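# Place the blue-taped flask into a free shaker clamp

## Task

Put the glass flask that carries blue tape into an empty clamp on the shaker, with its bottom pushed fully down into the clamp and that clamp's spring ring closed around the flask's conical body. Never grip this flask hard, bear down hard on its rim, or rip the foil that covers its opening. When you finish, every other flask must still be seated in its clamp. Do not deform any clamp's legs or pry a spring ring off. Do not strike any flask hard or let any flask drop more than a few centimetres. Any one of these violations means failure.

## Robot and tools

ROBOT. Two UR7e-style arms, left_arm and right_arm, each with a Robotiq 140 two-finger gripper and a wrist camera. The right gripper's fingers can fold at a hinge; the left's cannot. On the right gripper, a part held near the palm may be pulled in and squeezed harder or more loosely than asked, and a fingertip pushed against a surface folds with little resistance. For gentle, predictable grips on glass, pinch with the outer quarter of the pads, or use left_arm.

FRAMES. Scene frame: origin at table-top height midway between the arms, +z up, +x out over the table, left_arm on the +y side. Image left/right does not match the arm names. left_arm base is at (-0.059, +0.376, 0) and right_arm at (-0.044, -0.364, 0), almost unrotated. Each arm reports its hand pose, velocities and wrist-camera pose in its own base frame. Fixed camera cam_high and the table use the scene frame. On the gripper, +z points along the fingers and the fingers open and close along y. end_effector_position is the point between the pads when closed; fingertips extend about 33 mm past it at small openings, about 9 mm when wide open.

ROW LAYOUT. A row is 18 numbers, always covering both arms: left_arm dx, dy, dz, rx, ry, rz, gripper position, force_limit, speed, then the same nine for right_arm. The six pose numbers are an offset, not a pose: they are measured from that arm's Hand target as it stood when the action or move began, along that Hand target's own axes. Scale: 1.0 = 0.6 m for dx, dy, dz and 180 degrees for rx, ry, rz (one combined rotation vector). All values lie in [-1, 1]. Sending all six pose numbers as 0 re-requests the current Hand target. The three gripper numbers are absolute commands, not offsets: position +1 = fully open (140 mm), about -0.8 = pads touching, -1 = close until blocked. force_limit from -1 to +1 gives roughly 14 N to 58 N of pad force for a slow close on a part up to 40 mm wide; speed -1 to +1 sets finger speed from about 30 to 250 mm/s, and faster closes squeeze much harder. Both start at +1. A 0 is a real value, so to leave a gripper unchanged resend its last three numbers. For glass, close slowly (speed -1) with a low force_limit.

TOOLS. execute_actions(actions, cameras): actions is a list of actions; each action is a list of up to 15 rows, one per 1/30 s step; if fewer rows are given the last row is held. Every row in an action counts from the same start pose, not from the previous row, while each new action starts from the updated Hand target, so repeating an offset keeps moving. An empty actions list returns images and full status. cameras is a list of names (cam_high, cam_left_wrist, cam_right_wrist, or "all").
move(target, speed, blend, stop_force, zero, blocking, cameras): target is one 18-number row or a list of up to 15 rows, every row offset from the Hand targets at the move's start. The path is straight and does not avoid obstacles; the whole move is capped at 10 s. speed is top gripper speed in m/s (0.002 to 3.6, default 0.25; rotation up to twice that in rad/s), one value or one per target. blend is corner rounding in metres (0 means stop at each). stop_force, 3 to 120 N, ends an arm's path when its wrist senses that much opposing push; the arm usually backs up slightly but still presses somewhat. Omit it when moving away from something you press on, and do not trust it while the gripper rotates. zero (default true) re-zeroes the sensor before the move. blocking=false returns early and cannot be combined with stop_force.
wait(seconds 0 to 10), stop() to brake a running move, zoom_image(camera, region [x0, y0, x1, y1] in pixels, at most 504 by 504), zero_wrist_force(arm), read_manual(section), finished_scene(scene, 1 or 2), which is final.

RESULTS. Per arm: end_effector_position (m), end_effector_quat_wxyz, velocities, Hand target (the last commanded pose after clipping; next offsets count from it), Tool commands, Joint positions and torques, Wrist force and Wrist torque in the gripper's own axes plus a line with the peak since last shown, and a Wrist depth line: a 7x7 grid of distances in mm, rows separated by " / ", "-" meaning no value. object_status: 0 moving, 1 blocked while opening, 2 blocked while closing (a grip), 3 reached target or pads met. position_measured is in counts: 3 open, about 75 at 100 mm, 139 at 60 mm, 200 at 20 mm, 230 pads met. A move adds a line such as done, off_target, moving, held or fault, with limits=paced or limits=held. The gripper often stops short of the Hand target; the next command re-asks for it.

CAUTIONS. The arms are stiff: aiming even slightly past a firm contact can trigger a fault. About 150 N of outside force, or a wrist joint over its torque limit (around 17 to 20 N m), freezes that arm for 10 s. Orientation changes are clipped to 32 degrees per control step. Do not route a path close to an arm's own base. A clearance check may hold commands that bring the arms close, but contact between arms can still happen and can fail the scene, as can one gripper closing on the other's fingers. Motors warm under load or at full stretch: MOTOR HOT appears at 70 °C and the arm brakes at 85 °C for 30 s or more. Loose items can be nudged by outside pushes. Anything leaving the table, a dropped or knocked flask, or a hard push fails the task. The scene keeps running while you think, and moves continue meanwhile.

Each tool is called after "Call:" by a JSON object that holds its "name" and its "arguments", one argument or row to a line.

## Session

Call:
{"name": "execute_actions", "arguments": {
  "actions": []
}}

Scene clock: 0.00 s.
left_arm: end_effector_position=(+0.4935, +0.0709, +0.2051) position_measured=3 object_status=3 end_effector_quat_wxyz=(-0.295, +0.295, +0.908, -0.050) | right_arm: end_effector_position=(+0.7914, -0.1517, +0.3381) position_measured=3 object_status=3 end_effector_quat_wxyz=(-0.306, +0.647, +0.055, +0.696)
Joint positions: left_arm=[-0.133 -1.123 1.194 -1.035 -1.563 0.492] | right_arm=[-0.744 -0.715 1.378 -4.259 -0.362 3.902]
Joint velocities: within noise
Joint torques (N m): no reading
Wrist force (N): no reading
Wrist torque (N m): no reading
Wrist force, peak (N): no reading
Wrist depth (mm): cam_left_wrist=[2053 541 600 405 371 344 1126 / 2021 1770 640 392 360 - 310 / 1944 1722 - 370 347 323 301 / 1915 127 394 365 339 321 287 / 87 104 - 349 329 147 114 / - 392 390 340 318 298 94 / - 353 362 326 - 288 278] | cam_right_wrist=[- - 4504 3552 - - - / - - 4003 3603 3655 2402 2357 / 2547 - 4203 3880 3002 2573 1789 / - 125 4203 1648 2067 138 1704 / - 117 1764 1466 3039 145 97 / - - 3318 2834 2156 1986 102 / - 3039 2473 2102 1828 1659 -]
Hand target: left_arm +0.4935, +0.0709, +0.2051; -0.295, +0.295, +0.908, -0.050 | right_arm +0.7914, -0.1517, +0.3381; -0.306, +0.647, +0.055, +0.696
Tool commands: left_gripper/position=+1.0 left_gripper/force_limit=+1.0 left_gripper/speed=+1.0 right_gripper/position=+1.0 right_gripper/force_limit=+1.0 right_gripper/speed=+1.0

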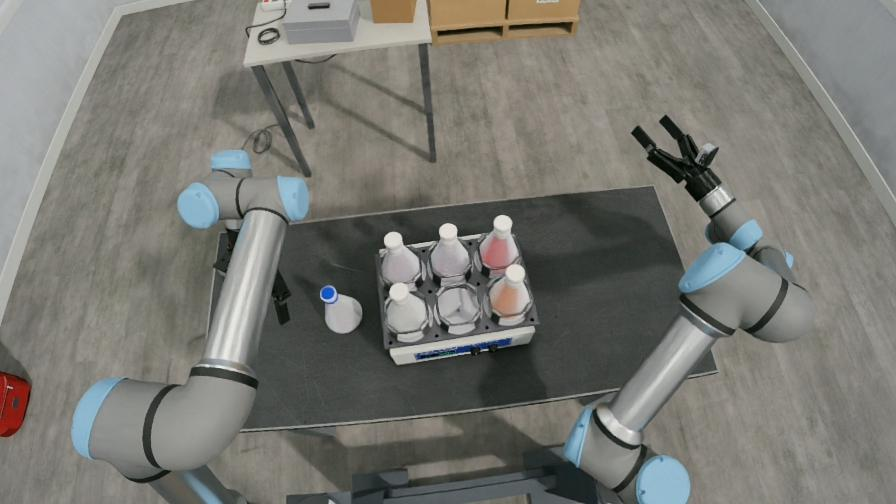

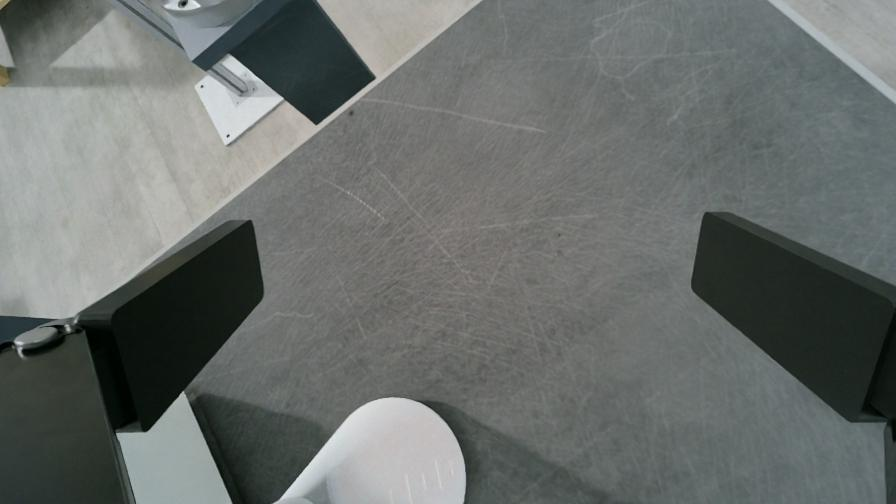

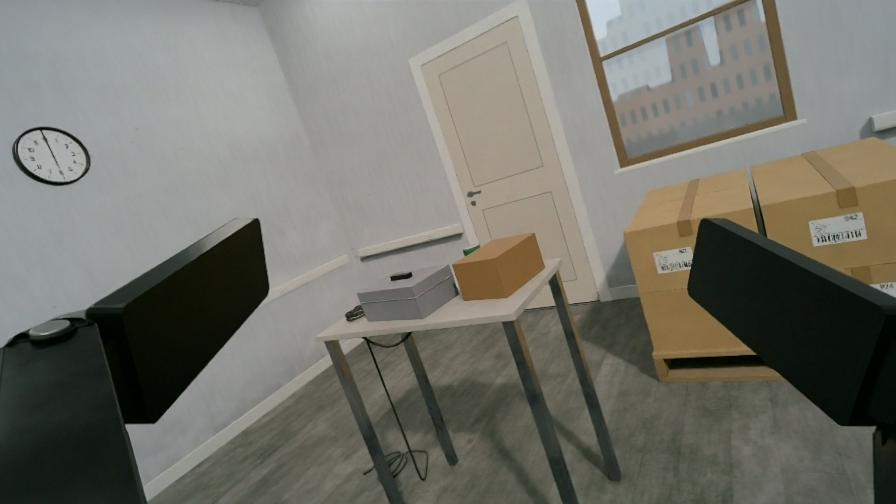

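Call:
{"name": "zoom_image", "arguments": {
  "camera": "cam_high",
  "region": [310, 200, 550, 370]
}}

Call:
{"name": "zoom_image", "arguments": {
  "camera": "cam_left_wrist",
  "region": [200, 304, 600, 504]
}}

Scaled by 2.100 from the camera's 896x504 image, which has a finer 1280x720 frame.

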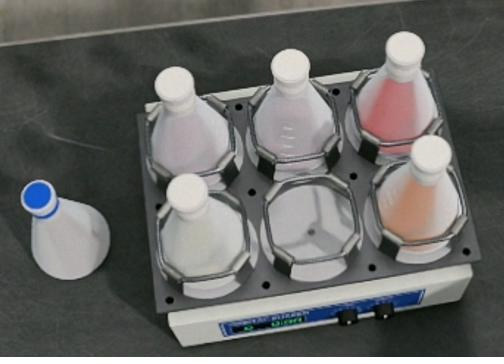

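Scaled by 1.260 from the camera's 896x504 image, which has a finer 1280x720 frame.

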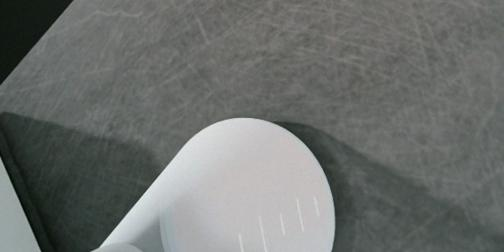

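Call:
{"name": "move", "arguments": {
  "target": [
    [0.122,-0.064,-0.199,0,0,0,1,1,1,0,0,0,0,0,0,1,1,1],
    [-0.059,-0.255,-0.249,-0.0897,-0.1713,0,1,1,1,0,0,0,0,0,0,1,1,1]
  ],
  "blend": [0.03,0],
  "cameras": ["all"]
}}

Call:
{"name": "zoom_image", "arguments": {
  "camera": "cam_left_wrist",
  "region": [200, 0, 704, 504]
}}

Scene clock: 25.57 s.
left_arm: end_effector_position=(+0.5236, -0.0872, +0.3504) position_measured=3 object_status=3 end_effector_quat_wxyz=(+0.000, +0.309, +0.951, +0.000) | right_arm: end_effector_position=(+0.7914, -0.1517, +0.3381) position_measured=3 object_status=3 end_effector_quat_wxyz=(-0.306, +0.647, +0.055, +0.696)
Joint positions: left_arm=[-0.419 -1.502 1.31 -1.378 -1.57 0.209] | right_arm=[-0.744 -0.715 1.378 -4.259 -0.362 3.902]
Joint torques (N m): left_arm=[2.22 -22.88 -19.45 -4.76 -0.65 -0.72] | right_arm=[-1.25 -55.05 -15.42 0.59 -1.09 0.01]
Wrist force (N): left_arm=[-0.3 -0.2 -0.3] | right_arm=[0.1 0.3 -0.2]
Wrist torque (N m): left_arm=[0.00 0.24 0.16] | right_arm=[0.06 -0.03 0.00]
Wrist force, peak (N): left_arm=[-1.9 1.0 2.5] | right_arm=[0.0 0.2 -0.6]
Wrist depth (mm): cam_left_wrist=[1296 - 444 442 445 439 446 / 468 464 467 453 464 464 473 / 488 336 421 476 490 487 493 / 373 120 365 500 515 137 115 / - 111 374 419 547 137 114 / - 356 388 566 1656 1699 94 / - 405 247 1959 1820 1833 -] | cam_right_wrist=[- 3503 - 3363 3408 - 2002 / - - - 3764 2834 2573 - / 3655 4585 5604 3455 3152 2232 1828 / - 125 3275 1576 2967 135 1670 / - 117 1681 1433 3152 135 97 / - - 3275 2573 2252 2084 102 / - 2834 2522 2137 1789 1576 -]
Hand target: left_arm +0.5236, -0.0873, +0.3503; +0.000, +0.309, +0.951, +0.000 | right_arm +0.7914, -0.1517, +0.3381; -0.306, +0.647, +0.055, +0.696
Off the commanded pose: left_arm 0.000 m, 0 deg | right_arm 0.000 m, 0 deg.
move: done
camera_calibration:
cam_left_wrist: T_world_to_cam=[[0.610256, 0.792189, -0.00504573, -0.236382], [0.749253, -0.575089, 0.32847, -0.550718], [0.257308, -0.204231, -0.944501, 0.324765], [0, 0, 0, 1]] pos_world=[0.473316, -0.0631253, 0.486442]

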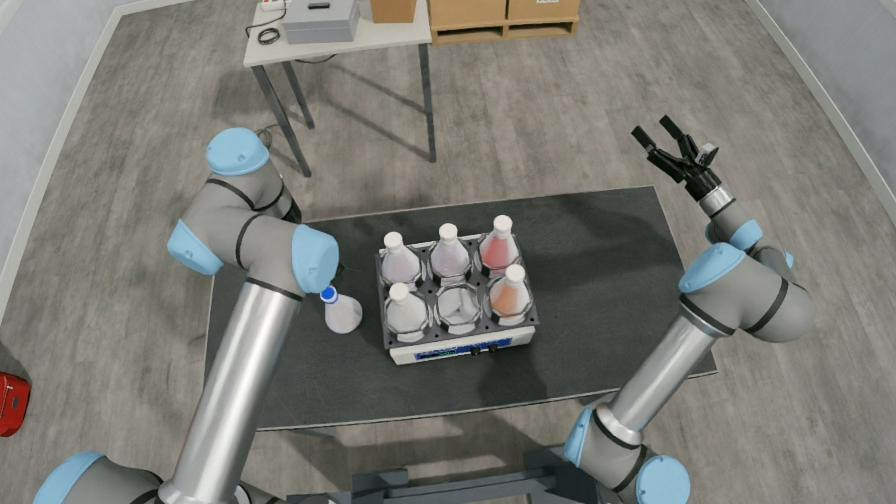

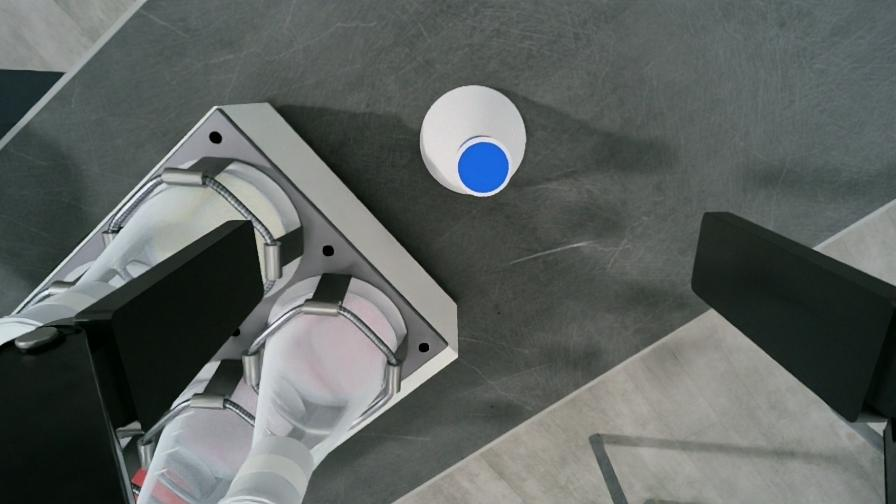

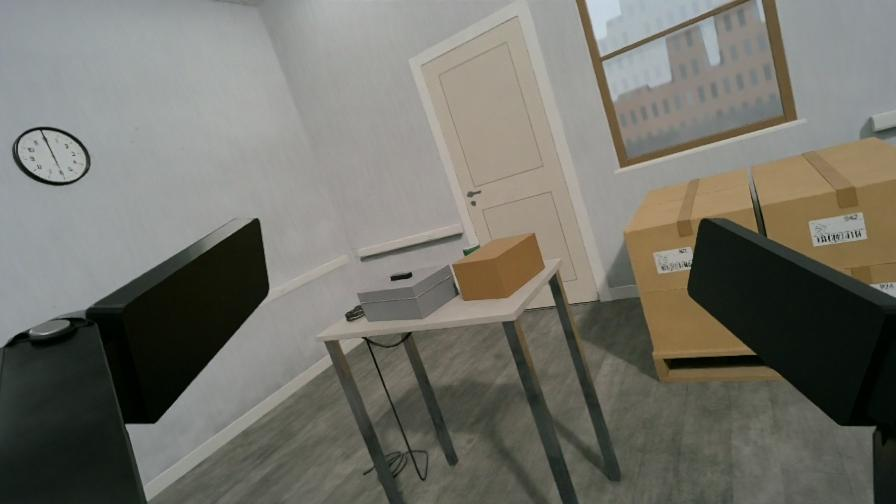

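Scaled by 1.000.

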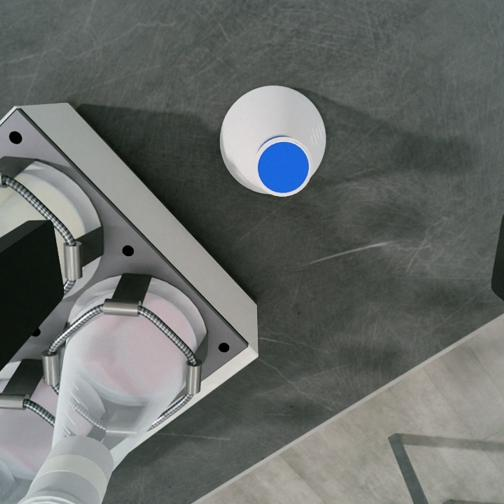

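Call:
{"name": "zoom_image", "arguments": {
  "camera": "cam_high",
  "region": [305, 270, 375, 340]
}}

Call:
{"name": "zoom_image", "arguments": {
  "camera": "cam_high",
  "region": [375, 200, 545, 370]
}}

Call:
{"name": "zoom_image", "arguments": {
  "camera": "cam_left_wrist",
  "region": [400, 70, 540, 210]
}}

Scaled by 7.200 from the camera's 896x504 image, which has a finer 1280x720 frame.

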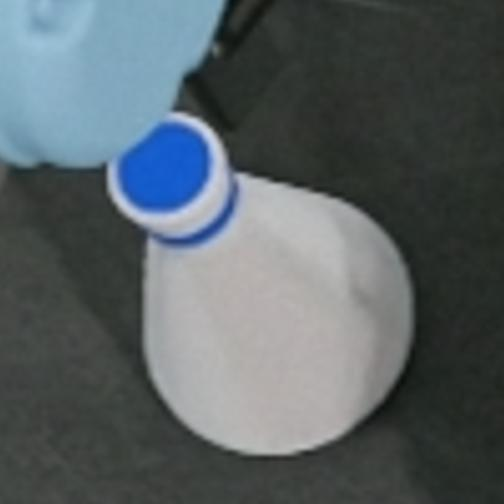

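Scaled by 2.965 from the camera's 896x504 image, which has a finer 1280x720 frame.

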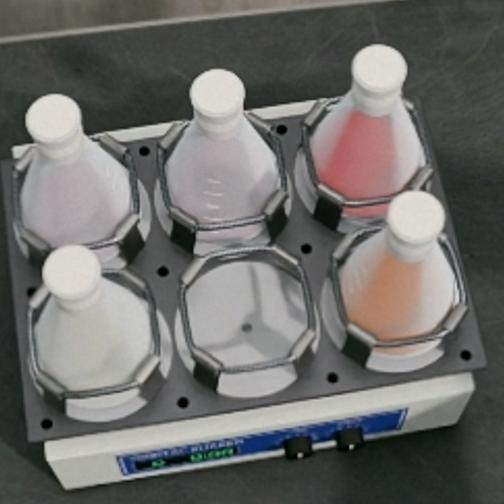

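Scaled by 3.600 from the camera's 896x504 image, which has a finer 1280x720 frame.

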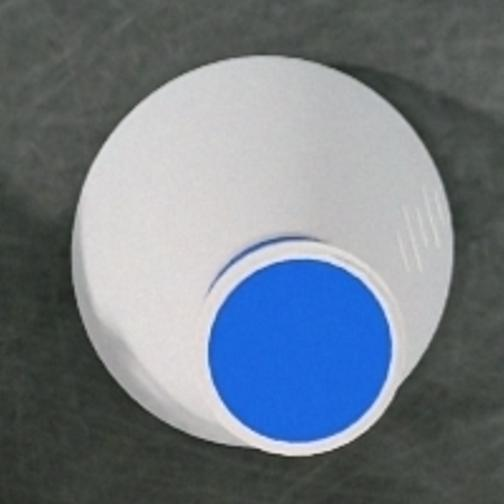

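Call:
{"name": "move", "arguments": {
  "target": [0.0142,0.0173,0.1167,0,0,0,0.2,-1,0,0,0,0,0,0,0,1,1,1],
  "cameras": ["cam_left_wrist"]
}}

Scene clock: 41.60 s.
left_arm: end_effector_position=(+0.5228, -0.0737, +0.2805) position_measured=104 object_status=3 end_effector_quat_wxyz=(+0.000, +0.309, +0.951, +0.000) | right_arm: end_effector_position=(+0.7914, -0.1517, +0.3381) position_measured=3 object_status=3 end_effector_quat_wxyz=(-0.306, +0.647, +0.055, +0.696)
Joint positions: left_arm=[-0.396 -1.526 1.515 -1.56 -1.57 0.232] | right_arm=[-0.744 -0.715 1.378 -4.259 -0.362 3.902]
Joint torques (N m): left_arm=[-11.12 -24.28 -21.05 -3.51 -0.99 -0.6] | right_arm=[-1.25 -55 -16 0.53 -0.98 0.11]
Wrist force (N): left_arm=[-0.1 -0.3 0.1] | right_arm=[0.1 0.2 -0.2]
Wrist torque (N m): left_arm=[-0.03 0.19 -0.04] | right_arm=[0.05 -0.02 0.00]
Wrist force, peak (N): left_arm=[-0.6 -0.7 -2.3] | right_arm=[0.2 0.3 -0.6]
Wrist depth (mm): cam_left_wrist=[381 384 380 380 377 375 378 / 403 384 395 - 397 397 395 / 409 279 357 274 407 417 419 / 280 278 137 252 432 428 437 / - 89 136 431 465 103 86 / - - 308 363 493 - - / - - 323 541 1758 - -] | cam_right_wrist=[- - 3275 3002 2712 - - / - - - 3603 3233 2683 - / 2600 - - 4203 4134 2600 1801 / 2899 125 - 1492 3655 138 1693 / - 117 1596 1484 3039 145 97 / - - 3275 2771 1882 2002 102 / - 2771 2600 2119 1801 1670 -]
Hand target: left_arm +0.5228, -0.0738, +0.2803; +0.000, +0.309, +0.951, +0.000 | right_arm +0.7914, -0.1517, +0.3381; -0.306, +0.647, +0.055, +0.696
Off the commanded pose: left_arm 0.000 m, 0 deg | right_arm 0.000 m, 0 deg.
move: done
camera_calibration:
cam_left_wrist: T_world_to_cam=[[0.61006, 0.792339, -0.00500451, -0.246858], [0.749339, -0.574877, 0.328644, -0.519497], [0.257521, -0.204243, -0.944441, 0.26158], [0, 0, 0, 1]] pos_world=[0.472515, -0.0496258, 0.416541]
Images, in order (width x height): cam_left_wrist 896x504.

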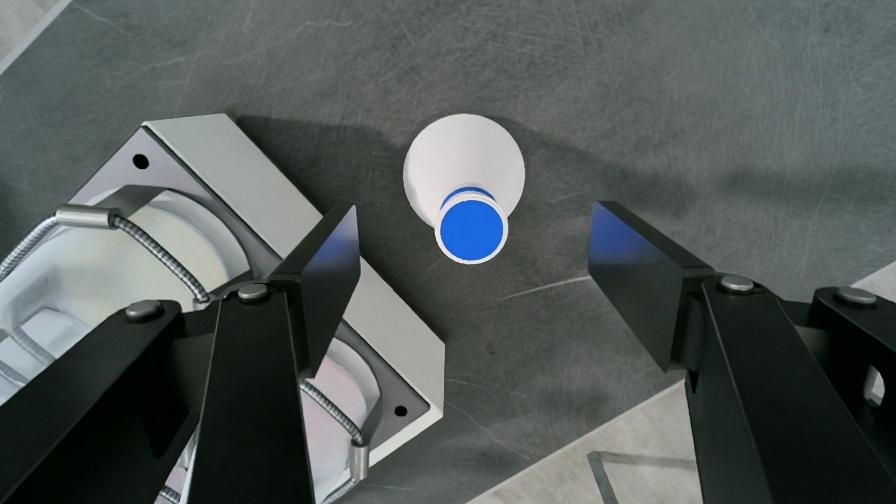

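Call:
{"name": "move", "arguments": {
  "target": [
    [-0.0227,-0.0013,0.06,0,0,0,0.2,-1,0,0,0,0,0,0,0,1,1,1],
    [-0.0227,-0.0013,0.1672,0,0,0,0.2,-1,0,0,0,0,0,0,0,1,1,1]
  ],
  "blend": [0.01,0],
  "speed": 0.15,
  "cameras": ["cam_left_wrist","cam_high"]
}}

Call:
{"name": "zoom_image", "arguments": {
  "camera": "cam_high",
  "region": [300, 260, 380, 340]
}}

Scene clock: 48.83 s.
left_arm: end_effector_position=(+0.5334, -0.0824, +0.1800) position_measured=104 object_status=3 end_effector_quat_wxyz=(+0.000, +0.309, +0.951, +0.000) | right_arm: end_effector_position=(+0.7914, -0.1517, +0.3381) position_measured=3 object_status=3 end_effector_quat_wxyz=(-0.306, +0.647, +0.055, +0.696)
Joint positions: left_arm=[-0.403 -1.47 1.713 -1.813 -1.57 0.225] | right_arm=[-0.744 -0.715 1.378 -4.259 -0.362 3.902]
Joint torques (N m): left_arm=[12.03 -41.58 -19.45 -3.87 1.04 1.11] | right_arm=[-0.34 -55.24 -15.76 0.61 -1 -0.02]
Wrist force (N): left_arm=[-0.4 -0.2 -0.4] | right_arm=[0.1 -0.1 -0.4]
Wrist torque (N m): left_arm=[-0.01 0.25 -0.03] | right_arm=[-0.03 -0.02 0.01]
Wrist force, peak (N): left_arm=[0.2 -0.2 -2.1] | right_arm=[0.1 0.4 -0.4]
Wrist depth (mm): cam_left_wrist=[286 286 285 284 284 281 284 / 247 297 298 293 298 299 297 / 204 270 315 302 310 308 - / 181 231 139 146 145 323 323 / - 89 136 347 350 103 85 / - - 250 362 371 - - / - - 216 265 390 - -] | cam_right_wrist=[3275 - - 4945 - - - / 2522 3152 5044 3455 2712 2899 - / 2712 - 3941 4068 2802 2473 1814 / 2655 125 - 1586 3275 135 1716 / - 117 1739 1449 3076 144 97 / - 3275 3709 3039 2402 2034 101 / - 3076 2522 1814 1704 1576 -]
Hand target: left_arm +0.5334, -0.0824, +0.1800; +0.000, +0.309, +0.951, +0.000 | right_arm +0.7914, -0.1517, +0.3381; -0.306, +0.647, +0.055, +0.696
Off the commanded pose: left_arm 0.000 m, 0 deg | right_arm 0.000 m, 0 deg.
move: done
camera_calibration:
cam_left_wrist: T_world_to_cam=[[0.610145, 0.792273, -0.00507567, -0.247097], [0.749373, -0.575003, 0.328346, -0.499361], [0.257221, -0.204142, -0.944544, 0.162336], [0, 0, 0, 1]] pos_world=[0.483217, -0.0582259, 0.316043]
Images, in order (width x height): cam_high 896x504, cam_left_wrist 896x504.

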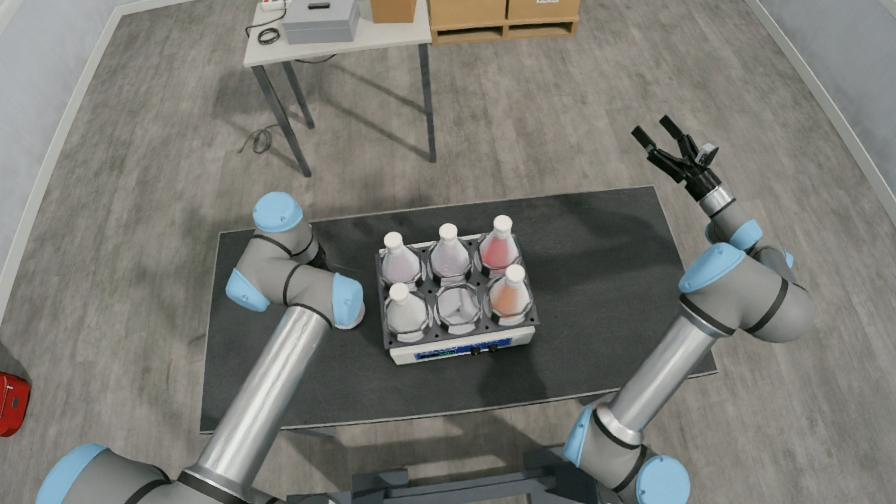

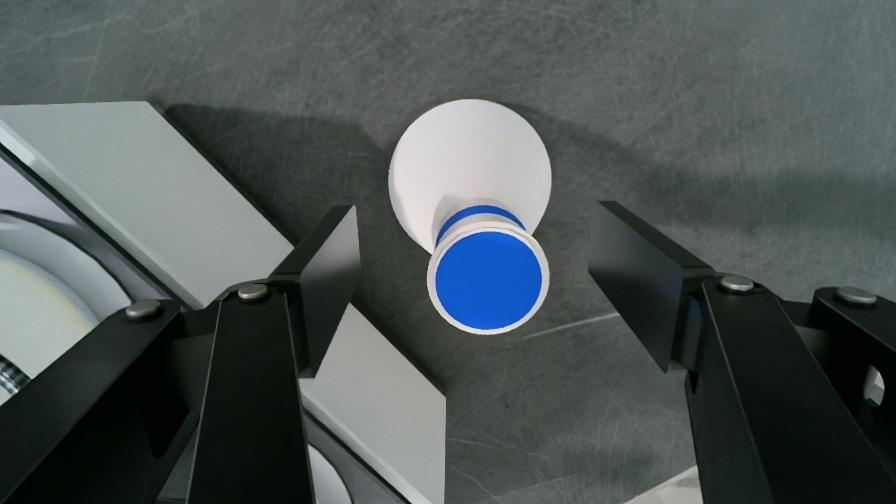

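Scaled by 6.300 from the camera's 896x504 image, which has a finer 1280x720 frame.

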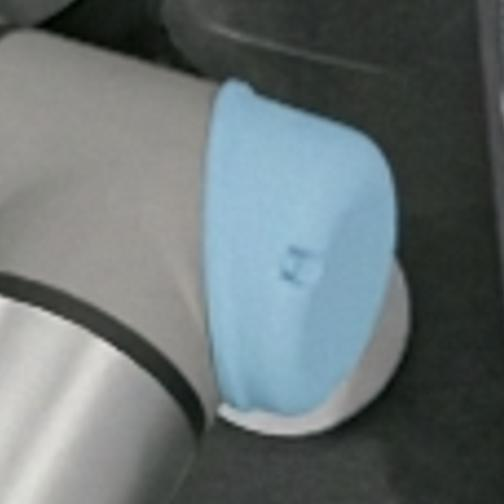

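Call:
{"name": "move", "arguments": {
  "target": [
    [0,0.005,0,0,0,0,0.2,-1,-1,0,0,0,0,0,0,1,1,1],
    [0,0.005,0,0,0,0,-1,-1,-1,0,0,0,0,0,0,1,1,1]
  ],
  "cameras": ["cam_left_wrist"]
}}

Call:
{"name": "wait", "arguments": {
  "seconds": 1
}}

Scene clock: 54.93 s.
left_arm: end_effector_position=(+0.5352, -0.0799, +0.1800) position_measured=173 object_status=2 end_effector_quat_wxyz=(+0.000, +0.309, +0.951, +0.000) | right_arm: end_effector_position=(+0.7914, -0.1517, +0.3381) position_measured=3 object_status=3 end_effector_quat_wxyz=(-0.306, +0.647, +0.055, +0.696)
Joint positions: left_arm=[-0.398 -1.467 1.71 -1.813 -1.57 0.23] | right_arm=[-0.744 -0.715 1.378 -4.259 -0.362 3.902]
Joint torques (N m): left_arm=[-9.18 -27.97 -21.28 -0.51 -0.42 -0.64] | right_arm=[-0.4 -55.06 -16.48 0.59 -1.03 0.22]
Wrist force (N): left_arm=[-0.1 -0.6 -4.2] | right_arm=[-0.2 0.0 -0.3]
Wrist torque (N m): left_arm=[-0.02 0.20 -0.03] | right_arm=[0.00 0.03 0.00]
Wrist force, peak (N): left_arm=[-0.2 -0.2 -4.5] | right_arm=[0.0 0.2 -0.6]
Wrist depth (mm): cam_left_wrist=[287 289 286 284 285 285 283 / 241 298 299 294 300 298 297 / 207 277 319 305 314 313 312 / 181 236 324 143 122 330 327 / 185 188 92 149 92 84 344 / - 68 - 361 - - 68 / - 69 - - - - -] | cam_right_wrist=[2449 3941 4134 3709 3503 2600 - / 2497 - 5254 3603 3076 - 2547 / 2933 - - 3603 3552 2232 1868 / - 125 - 1538 3363 138 1727 / - 117 1576 1433 3039 135 97 / - 2866 3233 2866 2174 2034 101 / - 2866 2473 2102 1751 1670 -]
Hand target: left_arm +0.5352, -0.0799, +0.1800; +0.000, +0.309, +0.951, +0.000 | right_arm +0.7914, -0.1517, +0.3381; -0.306, +0.647, +0.055, +0.696
Off the commanded pose: left_arm 0.000 m, 0 deg | right_arm 0.000 m, 0 deg.
move: done
camera_calibration:
cam_left_wrist: T_world_to_cam=[[0.610135, 0.792281, -0.00503558, -0.250043], [0.749319, -0.574962, 0.328541, -0.499287], [0.257402, -0.204228, -0.944476, 0.162275], [0, 0, 0, 1]] pos_world=[0.484916, -0.0558256, 0.316042]
Images, in order (width x height): cam_left_wrist 896x504.

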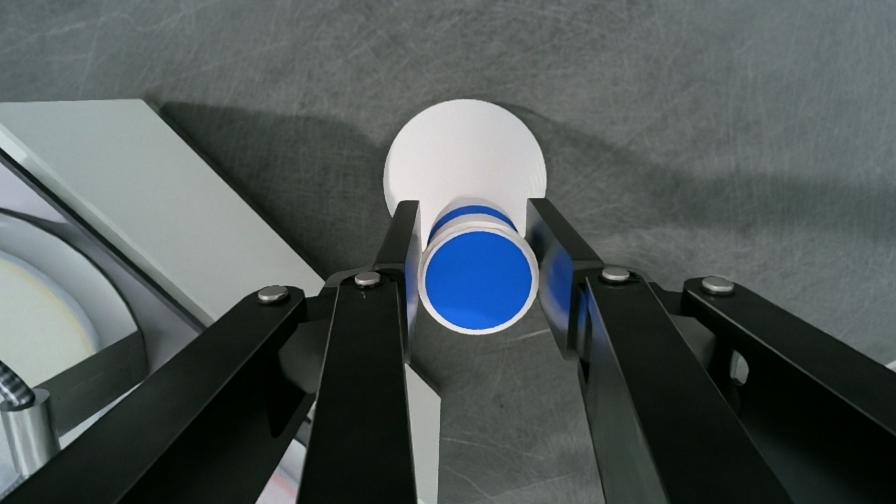

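Scene clock: 55.93 s.
left_arm: end_effector_position=(+0.5352, -0.0799, +0.1800) position_measured=173 object_status=2 end_effector_quat_wxyz=(+0.000, +0.309, +0.951, +0.000) | right_arm: end_effector_position=(+0.7914, -0.1517, +0.3381) position_measured=3 object_status=3 end_effector_quat_wxyz=(-0.306, +0.647, +0.055, +0.696)
Joint positions: left_arm=[-0.398 -1.467 1.71 -1.813 -1.57 0.23] | right_arm=[-0.744 -0.715 1.378 -4.259 -0.362 3.902]
Joint torques (N m): left_arm=[-9.51 -33.63 -21.4 -0.76 -0.88 -0.75] | right_arm=[-0.58 -55.77 -16.21 0.63 -1.05 0.15]
Wrist force (N): left_arm=[-0.5 0.0 -4.1] | right_arm=[0.1 0.4 -0.2]
Wrist torque (N m): left_arm=[0.10 0.28 -0.03] | right_arm=[0.08 -0.02 0.01]
Wrist force, peak (N): left_arm=[-0.5 -0.3 -4.5] | right_arm=[0.1 0.4 -0.2]
Wrist depth (mm): cam_left_wrist=[286 287 285 286 284 285 284 / 249 296 300 296 299 297 298 / 207 268 316 291 311 314 313 / 181 237 325 143 147 329 329 / 185 188 92 150 92 84 343 / - 68 - 337 - - 68 / - 69 - - - - -] | cam_right_wrist=[2866 - - 3152 2899 2573 - / 3076 - - 2866 2683 - - / 3455 - 3503 3603 3275 2522 1751 / 2357 125 4504 1547 3408 135 1681 / - 117 3880 1466 3039 2084 97 / - - 3408 2712 2252 2002 102 / - 2834 2522 2119 1801 1547 -]
Hand target: left_arm +0.5352, -0.0799, +0.1800; +0.000, +0.309, +0.951, +0.000 | right_arm +0.7914, -0.1517, +0.3381; -0.306, +0.647, +0.055, +0.696
Tool commands: left_gripper/position=-1.0 left_gripper/force_limit=-1.0 left_gripper/speed=-1.0 right_gripper/position=+1.0 right_gripper/force_limit=+1.0 right_gripper/speed=+1.0
Off the commanded pose: left_arm 0.000 m, 0 deg | right_arm 0.000 m, 0 deg.
wait: 1.00 s; at rest by 0.17 s

Call:
{"name": "move", "arguments": {
  "target": [0,0,-0.3417,0,0,0,-1,-1,-1,0,0,0,0,0,0,1,1,1],
  "speed": 0.12,
  "cameras": ["cam_left_wrist","cam_high"]
}}

Call:
{"name": "zoom_image", "arguments": {
  "camera": "cam_high",
  "region": [375, 200, 545, 370]
}}

Scene clock: 68.57 s.
left_arm: end_effector_position=(+0.5352, -0.0801, +0.3849) position_measured=173 object_status=2 end_effector_quat_wxyz=(+0.000, +0.309, +0.951, +0.000) | right_arm: end_effector_position=(+0.7914, -0.1517, +0.3381) position_measured=3 object_status=3 end_effector_quat_wxyz=(-0.306, +0.647, +0.055, +0.696)
Joint positions: left_arm=[-0.398 -1.456 1.169 -1.283 -1.57 0.23] | right_arm=[-0.744 -0.715 1.378 -4.259 -0.362 3.902]
Joint torques (N m): left_arm=[-1.8 -43.46 -33.3 -2.54 -0.97 0.89] | right_arm=[-0.81 -55.09 -16.58 0.64 -1.04 0.13]
Wrist force (N): left_arm=[-0.5 -0.3 2.2] | right_arm=[0.0 0.1 -0.1]
Wrist torque (N m): left_arm=[-0.04 0.28 -0.03] | right_arm=[0.02 0.01 0.00]
Wrist force, peak (N): left_arm=[-0.6 -0.3 5.0] | right_arm=[-0.1 0.1 -0.5]
Wrist depth (mm): cam_left_wrist=[1330 478 479 481 479 - - / - 493 492 486 - 504 500 / - 369 458 - 523 518 532 / 391 373 395 143 145 546 1546 / 223 - 92 147 92 84 1614 / - 68 - 614 - - 68 / - 69 - 1846 - - -] | cam_right_wrist=[2314 4068 - 2683 3275 2425 - / - 3114 3764 3275 3002 - 2212 / 2655 3275 3709 3821 3552 2449 1814 / - 126 4670 1617 3318 138 1751 / - 117 1693 1417 3114 135 97 / - - 3152 2741 1659 1955 102 / - 3039 2866 2293 1764 1617 -]
Hand target: left_arm +0.5351, -0.0801, +0.3850; +0.000, +0.309, +0.951, +0.000 | right_arm +0.7914, -0.1517, +0.3381; -0.306, +0.647, +0.055, +0.696
Off the commanded pose: left_arm 0.000 m, 0 deg | right_arm 0.000 m, 0 deg.
move: done
camera_calibration:
cam_left_wrist: T_world_to_cam=[[0.610129, 0.792286, -0.00501833, -0.248859], [0.749354, -0.574988, 0.328417, -0.566674], [0.257314, -0.204137, -0.94452, 0.355827], [0, 0, 0, 1]] pos_world=[0.484916, -0.056026, 0.520942]
Images, in order (width x height): cam_high 896x504, cam_left_wrist 896x504.

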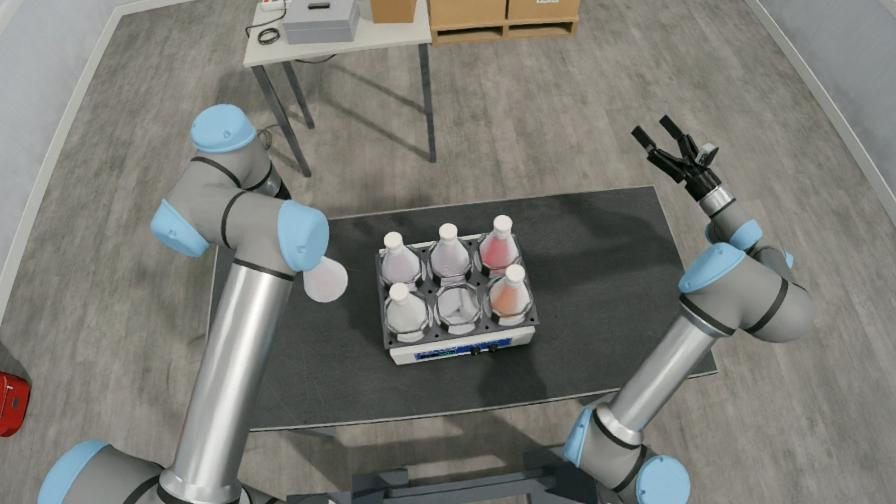

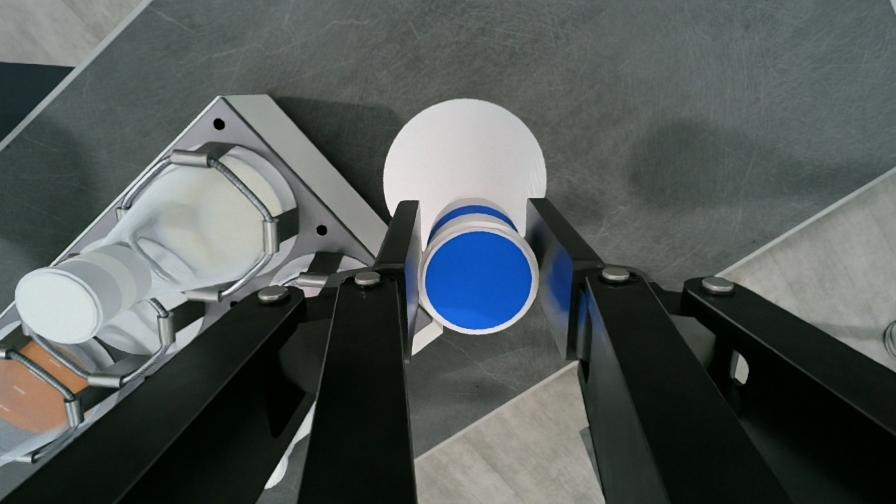

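Scaled by 2.965 from the camera's 896x504 image, which has a finer 1280x720 frame.

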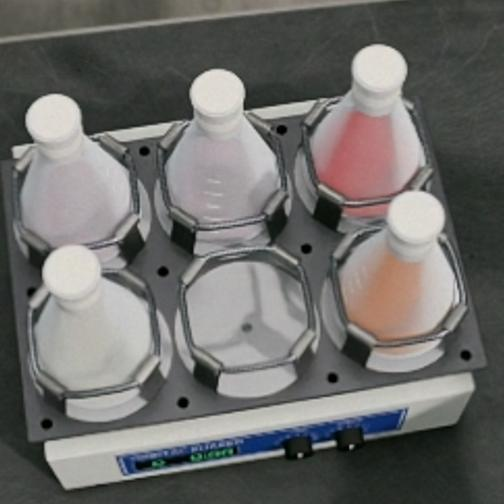

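Call:
{"name": "move", "arguments": {
  "target": [
    [0.216,-0.198,0,0,0,0.15,-1,-1,-1,0,0,0,0,0,0,1,1,1],
    [0.043,-0.664,0,0,0,0.3,-1,-1,-1,0,0,0,0,0,0,1,1,1]
  ],
  "speed": 0.2,
  "blend": [0.05,0],
  "cameras": ["cam_left_wrist","cam_high"]
}}

Scene clock: 76.23 s.
left_arm: end_effector_position=(+0.2802, -0.3873, +0.3846) position_measured=173 object_status=2 end_effector_quat_wxyz=(+0.000, +0.707, +0.707, +0.000) | right_arm: end_effector_position=(+0.7914, -0.1517, +0.3381) position_measured=3 object_status=3 end_effector_quat_wxyz=(-0.306, +0.647, +0.055, +0.696)
Joint positions: left_arm=[-1.228 -1.612 1.331 -1.289 -1.57 0.343] | right_arm=[-0.744 -0.715 1.378 -4.259 -0.362 3.902]
Joint torques (N m): left_arm=[-0.62 -26.42 -28.08 -0.91 1.06 -0.7] | right_arm=[-0.58 -55.45 -17.03 0.57 -1.11 0.12]
Wrist force (N): left_arm=[-0.3 -0.6 2.0] | right_arm=[0.2 0.1 -0.5]
Wrist torque (N m): left_arm=[-0.09 0.25 0.15] | right_arm=[0.01 -0.05 0.00]
Wrist force, peak (N): left_arm=[-3.6 -0.9 2.2] | right_arm=[0.2 0.1 -0.6]
Wrist depth (mm): cam_left_wrist=[1337 1290 1309 478 470 338 342 / - 1402 1380 489 393 357 341 / 1303 1492 1410 297 401 374 359 / 1546 1584 1527 143 145 348 378 / 1645 - 92 148 92 84 386 / - 68 - 631 - - 68 / - 69 - 670 - - -] | cam_right_wrist=[2933 3503 4068 3764 - 2547 1955 / - - 3152 4425 3002 - - / 2449 - - 3709 2802 2547 1776 / - 125 - 1557 1510 135 1727 / - 117 1566 1501 3076 2119 97 / - - 3603 2899 2174 2018 102 / - 2899 2497 2119 1814 1648 -]
Hand target: left_arm +0.2802, -0.3873, +0.3847; +0.000, +0.707, +0.707, +0.000 | right_arm +0.7914, -0.1517, +0.3381; -0.306, +0.647, +0.055, +0.696
Off the commanded pose: left_arm 0.000 m, 0 deg | right_arm 0.000 m, 0 deg.
move: done
camera_calibration:
cam_left_wrist: T_world_to_cam=[[0.999597, -0.0278543, -0.00546213, -0.276549], [-0.0245254, -0.944418, 0.32783, -0.478121], [-0.01429, -0.327564, -0.944721, 0.3869], [0, 0, 0, 1]] pos_world=[0.27024, -0.332515, 0.520745]
Images, in order (width x height): cam_high 896x504, cam_left_wrist 896x504.

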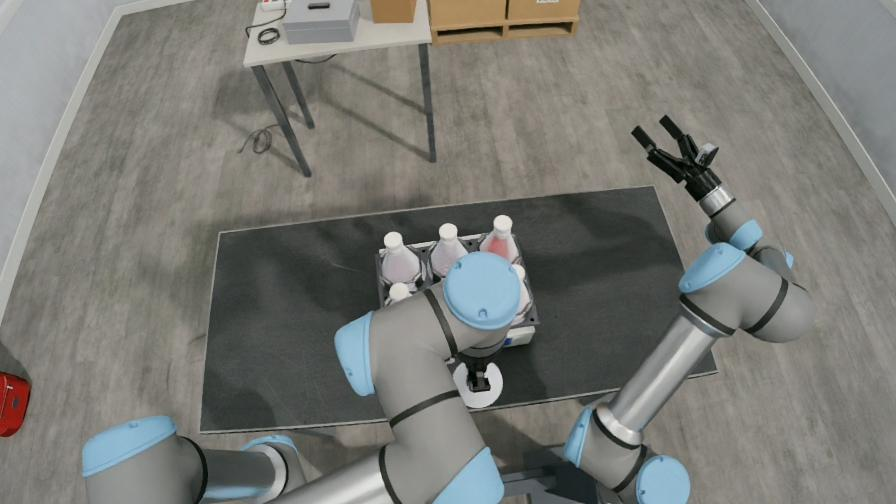

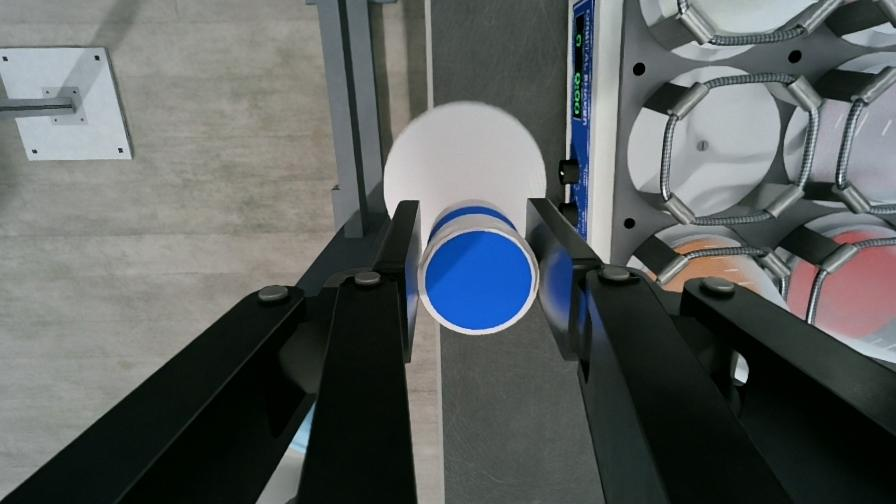

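Call:
{"name": "move", "arguments": {
  "target": [0.0175,0.133,-0.0433,0,0,0,-1,-1,-1,0,0,0,0,0,0,1,1,1],
  "speed": 0.15,
  "cameras": ["cam_left_wrist"]
}}

Call:
{"name": "zoom_image", "arguments": {
  "camera": "cam_left_wrist",
  "region": [350, 0, 750, 300]
}}

Scene clock: 86.63 s.
left_arm: end_effector_position=(+0.3599, -0.3768, +0.4106) position_measured=173 object_status=2 end_effector_quat_wxyz=(+0.000, +0.707, +0.707, +0.000) | right_arm: end_effector_position=(+0.7914, -0.1517, +0.3381) position_measured=3 object_status=3 end_effector_quat_wxyz=(-0.306, +0.647, +0.055, +0.696)
Joint positions: left_arm=[-1.067 -1.485 1.132 -1.217 -1.57 0.503] | right_arm=[-0.744 -0.715 1.378 -4.259 -0.362 3.902]
Joint torques (N m): left_arm=[0.51 -37.02 -30.7 -4.78 0 1.1] | right_arm=[-0.73 -54.54 -17.42 0.63 -1.09 0.3]
Wrist force (N): left_arm=[-0.1 -0.6 2.0] | right_arm=[-0.1 0.3 -0.2]
Wrist torque (N m): left_arm=[-0.08 0.15 -0.03] | right_arm=[0.05 0.01 0.00]
Wrist force, peak (N): left_arm=[-0.9 -2.7 3.0] | right_arm=[0.1 0.3 -0.6]
Wrist depth (mm): cam_left_wrist=[1323 1337 502 415 352 354 363 / 1290 1410 1337 463 379 375 377 / 1510 1527 1510 - 406 390 265 / 1574 1555 1510 143 145 409 583 / 1677 - 92 149 92 84 611 / - 68 - - - - 68 / - 69 - - - - -] | cam_right_wrist=[- 5604 - 3552 2547 - - / - - - 3318 3114 - 2933 / 3455 - - 3709 3152 2497 1764 / - 125 - 1670 3318 138 1727 / - 117 3880 1484 3076 2084 97 / - - 3503 2712 2272 1986 102 / - 2899 2741 2102 1716 1670 -]
Hand target: left_arm +0.3600, -0.3768, +0.4107; +0.000, +0.707, +0.707, +0.000 | right_arm +0.7914, -0.1517, +0.3381; -0.306, +0.647, +0.055, +0.696
Off the commanded pose: left_arm 0.000 m, 0 deg | right_arm 0.000 m, 0 deg.
move: done
camera_calibration:
cam_left_wrist: T_world_to_cam=[[0.999598, -0.0277936, -0.00559251, -0.355695], [-0.0244266, -0.944451, 0.327744, -0.474866], [-0.0143911, -0.327476, -0.94475, 0.416089], [0, 0, 0, 1]] pos_world=[0.34994, -0.322115, 0.546745]
Images, in order (width x height): cam_left_wrist 896x504.

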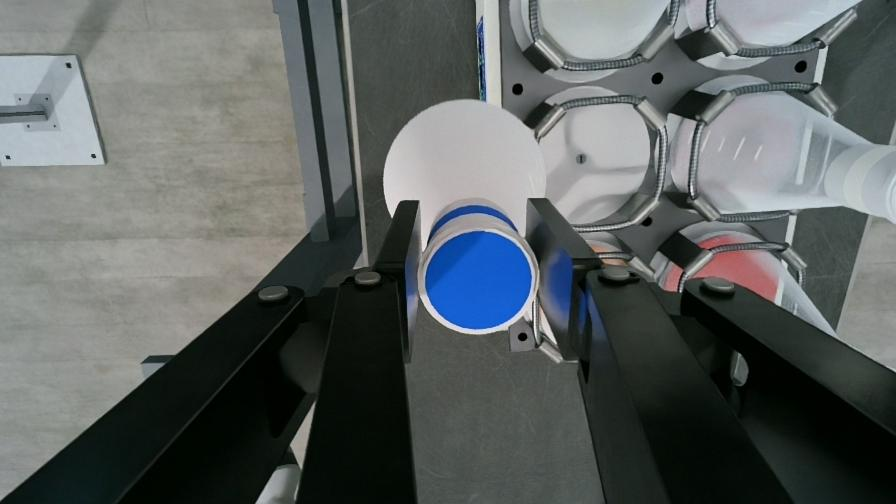

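Scaled by 1.260 from the camera's 896x504 image, which has a finer 1280x720 frame.

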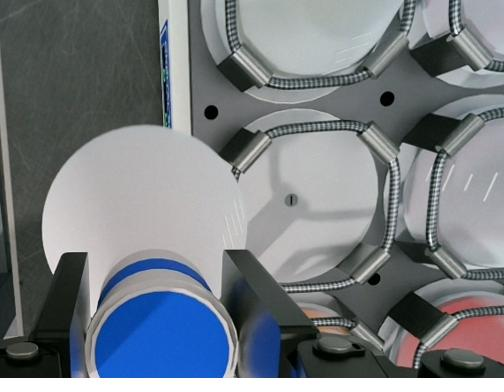

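Call:
{"name": "move", "arguments": {
  "target": [
    [0.0012,0.1645,0,0,0,0,-1,-1,-1,0,0,0,0,0,0,1,1,1],
    [0.0012,0.1645,0.035,0,0,0,-1,-1,-1,0,0,0,0,0,0,1,1,1]
  ],
  "speed": 0.12,
  "cameras": ["cam_left_wrist","cam_high"]
}}

Call:
{"name": "zoom_image", "arguments": {
  "camera": "cam_left_wrist",
  "region": [320, 30, 620, 260]
}}

Call:
{"name": "zoom_image", "arguments": {
  "camera": "cam_high",
  "region": [375, 200, 545, 370]
}}

Scene clock: 94.83 s.
left_arm: end_effector_position=(+0.4586, -0.3760, +0.3899) position_measured=173 object_status=2 end_effector_quat_wxyz=(+0.000, +0.707, +0.707, +0.000) | right_arm: end_effector_position=(+0.7914, -0.1517, +0.3381) position_measured=3 object_status=3 end_effector_quat_wxyz=(-0.306, +0.647, +0.055, +0.696)
Joint positions: left_arm=[-0.914 -1.316 0.985 -1.24 -1.57 0.657] | right_arm=[-0.744 -0.715 1.378 -4.259 -0.362 3.902]
Joint torques (N m): left_arm=[-10.74 -25 -19.28 -3.37 1.08 1.15] | right_arm=[-0.46 -53.77 -17.65 0.56 -1 0.29]
Wrist force (N): left_arm=[-0.3 -0.6 2.0] | right_arm=[0.1 0.1 -0.2]
Wrist torque (N m): left_arm=[-0.09 0.24 -0.04] | right_arm=[0.02 -0.02 0.00]
Wrist force, peak (N): left_arm=[-0.2 0.0 4.6] | right_arm=[-0.1 0.1 -0.5]
Wrist depth (mm): cam_left_wrist=[1365 1337 462 314 337 337 1351 / 1372 1418 495 357 356 350 1358 / 1483 1501 503 300 369 214 1483 / 1574 1594 - 143 143 384 1546 / 1645 - 92 150 92 84 1584 / - 68 - 269 - - 68 / - 69 - - - - -] | cam_right_wrist=[- - - 3002 - 1911 - / 2193 - - 3880 2802 - - / 2866 - - 3764 3233 2473 1814 / - 125 4275 1519 3363 135 1716 / - 117 1693 1458 3275 2119 97 / - - 3114 2683 2212 2102 102 / - 2866 2547 2084 1801 1627 -]
Hand target: left_arm +0.4587, -0.3760, +0.3897; +0.000, +0.707, +0.707, +0.000 | right_arm +0.7914, -0.1517, +0.3381; -0.306, +0.647, +0.055, +0.696
Off the commanded pose: left_arm 0.000 m, 0 deg | right_arm 0.000 m, 0 deg.
move: done
camera_calibration:
cam_left_wrist: T_world_to_cam=[[0.999596, -0.0279164, -0.0053281, -0.454623], [-0.0246249, -0.944344, 0.328037, -0.46485], [-0.0141892, -0.327773, -0.94465, 0.398008], [0, 0, 0, 1]] pos_world=[0.44864, -0.321214, 0.526044]
Images, in order (width x height): cam_high 896x504, cam_left_wrist 896x504.

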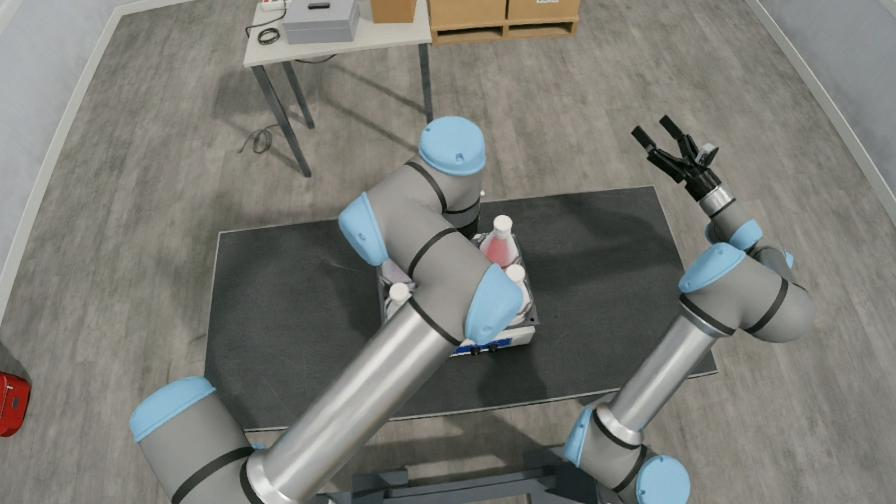

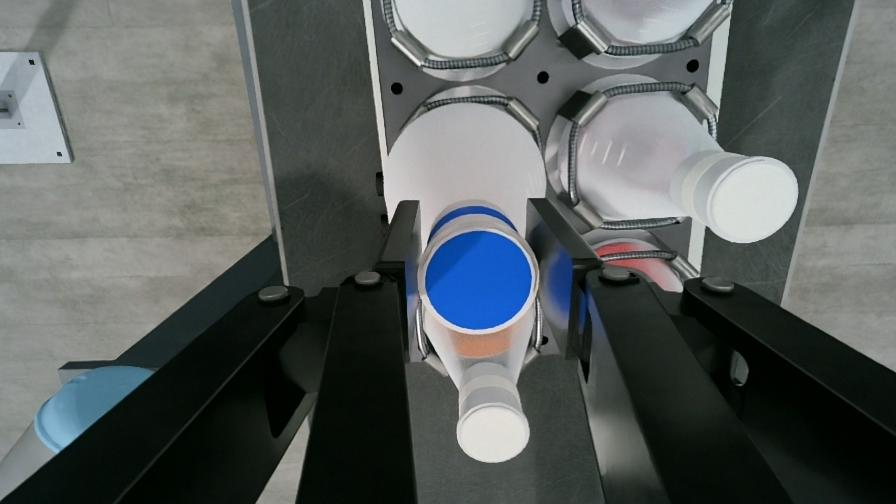

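Scaled by 1.680 from the camera's 896x504 image, which has a finer 1280x720 frame.

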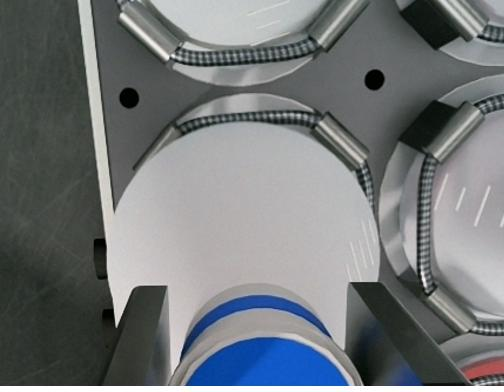

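Scaled by 2.965 from the camera's 896x504 image, which has a finer 1280x720 frame.

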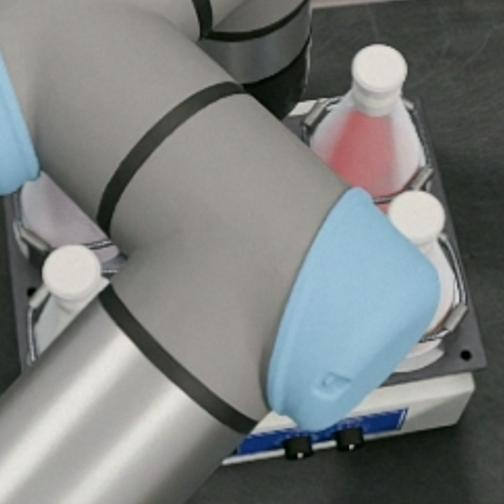

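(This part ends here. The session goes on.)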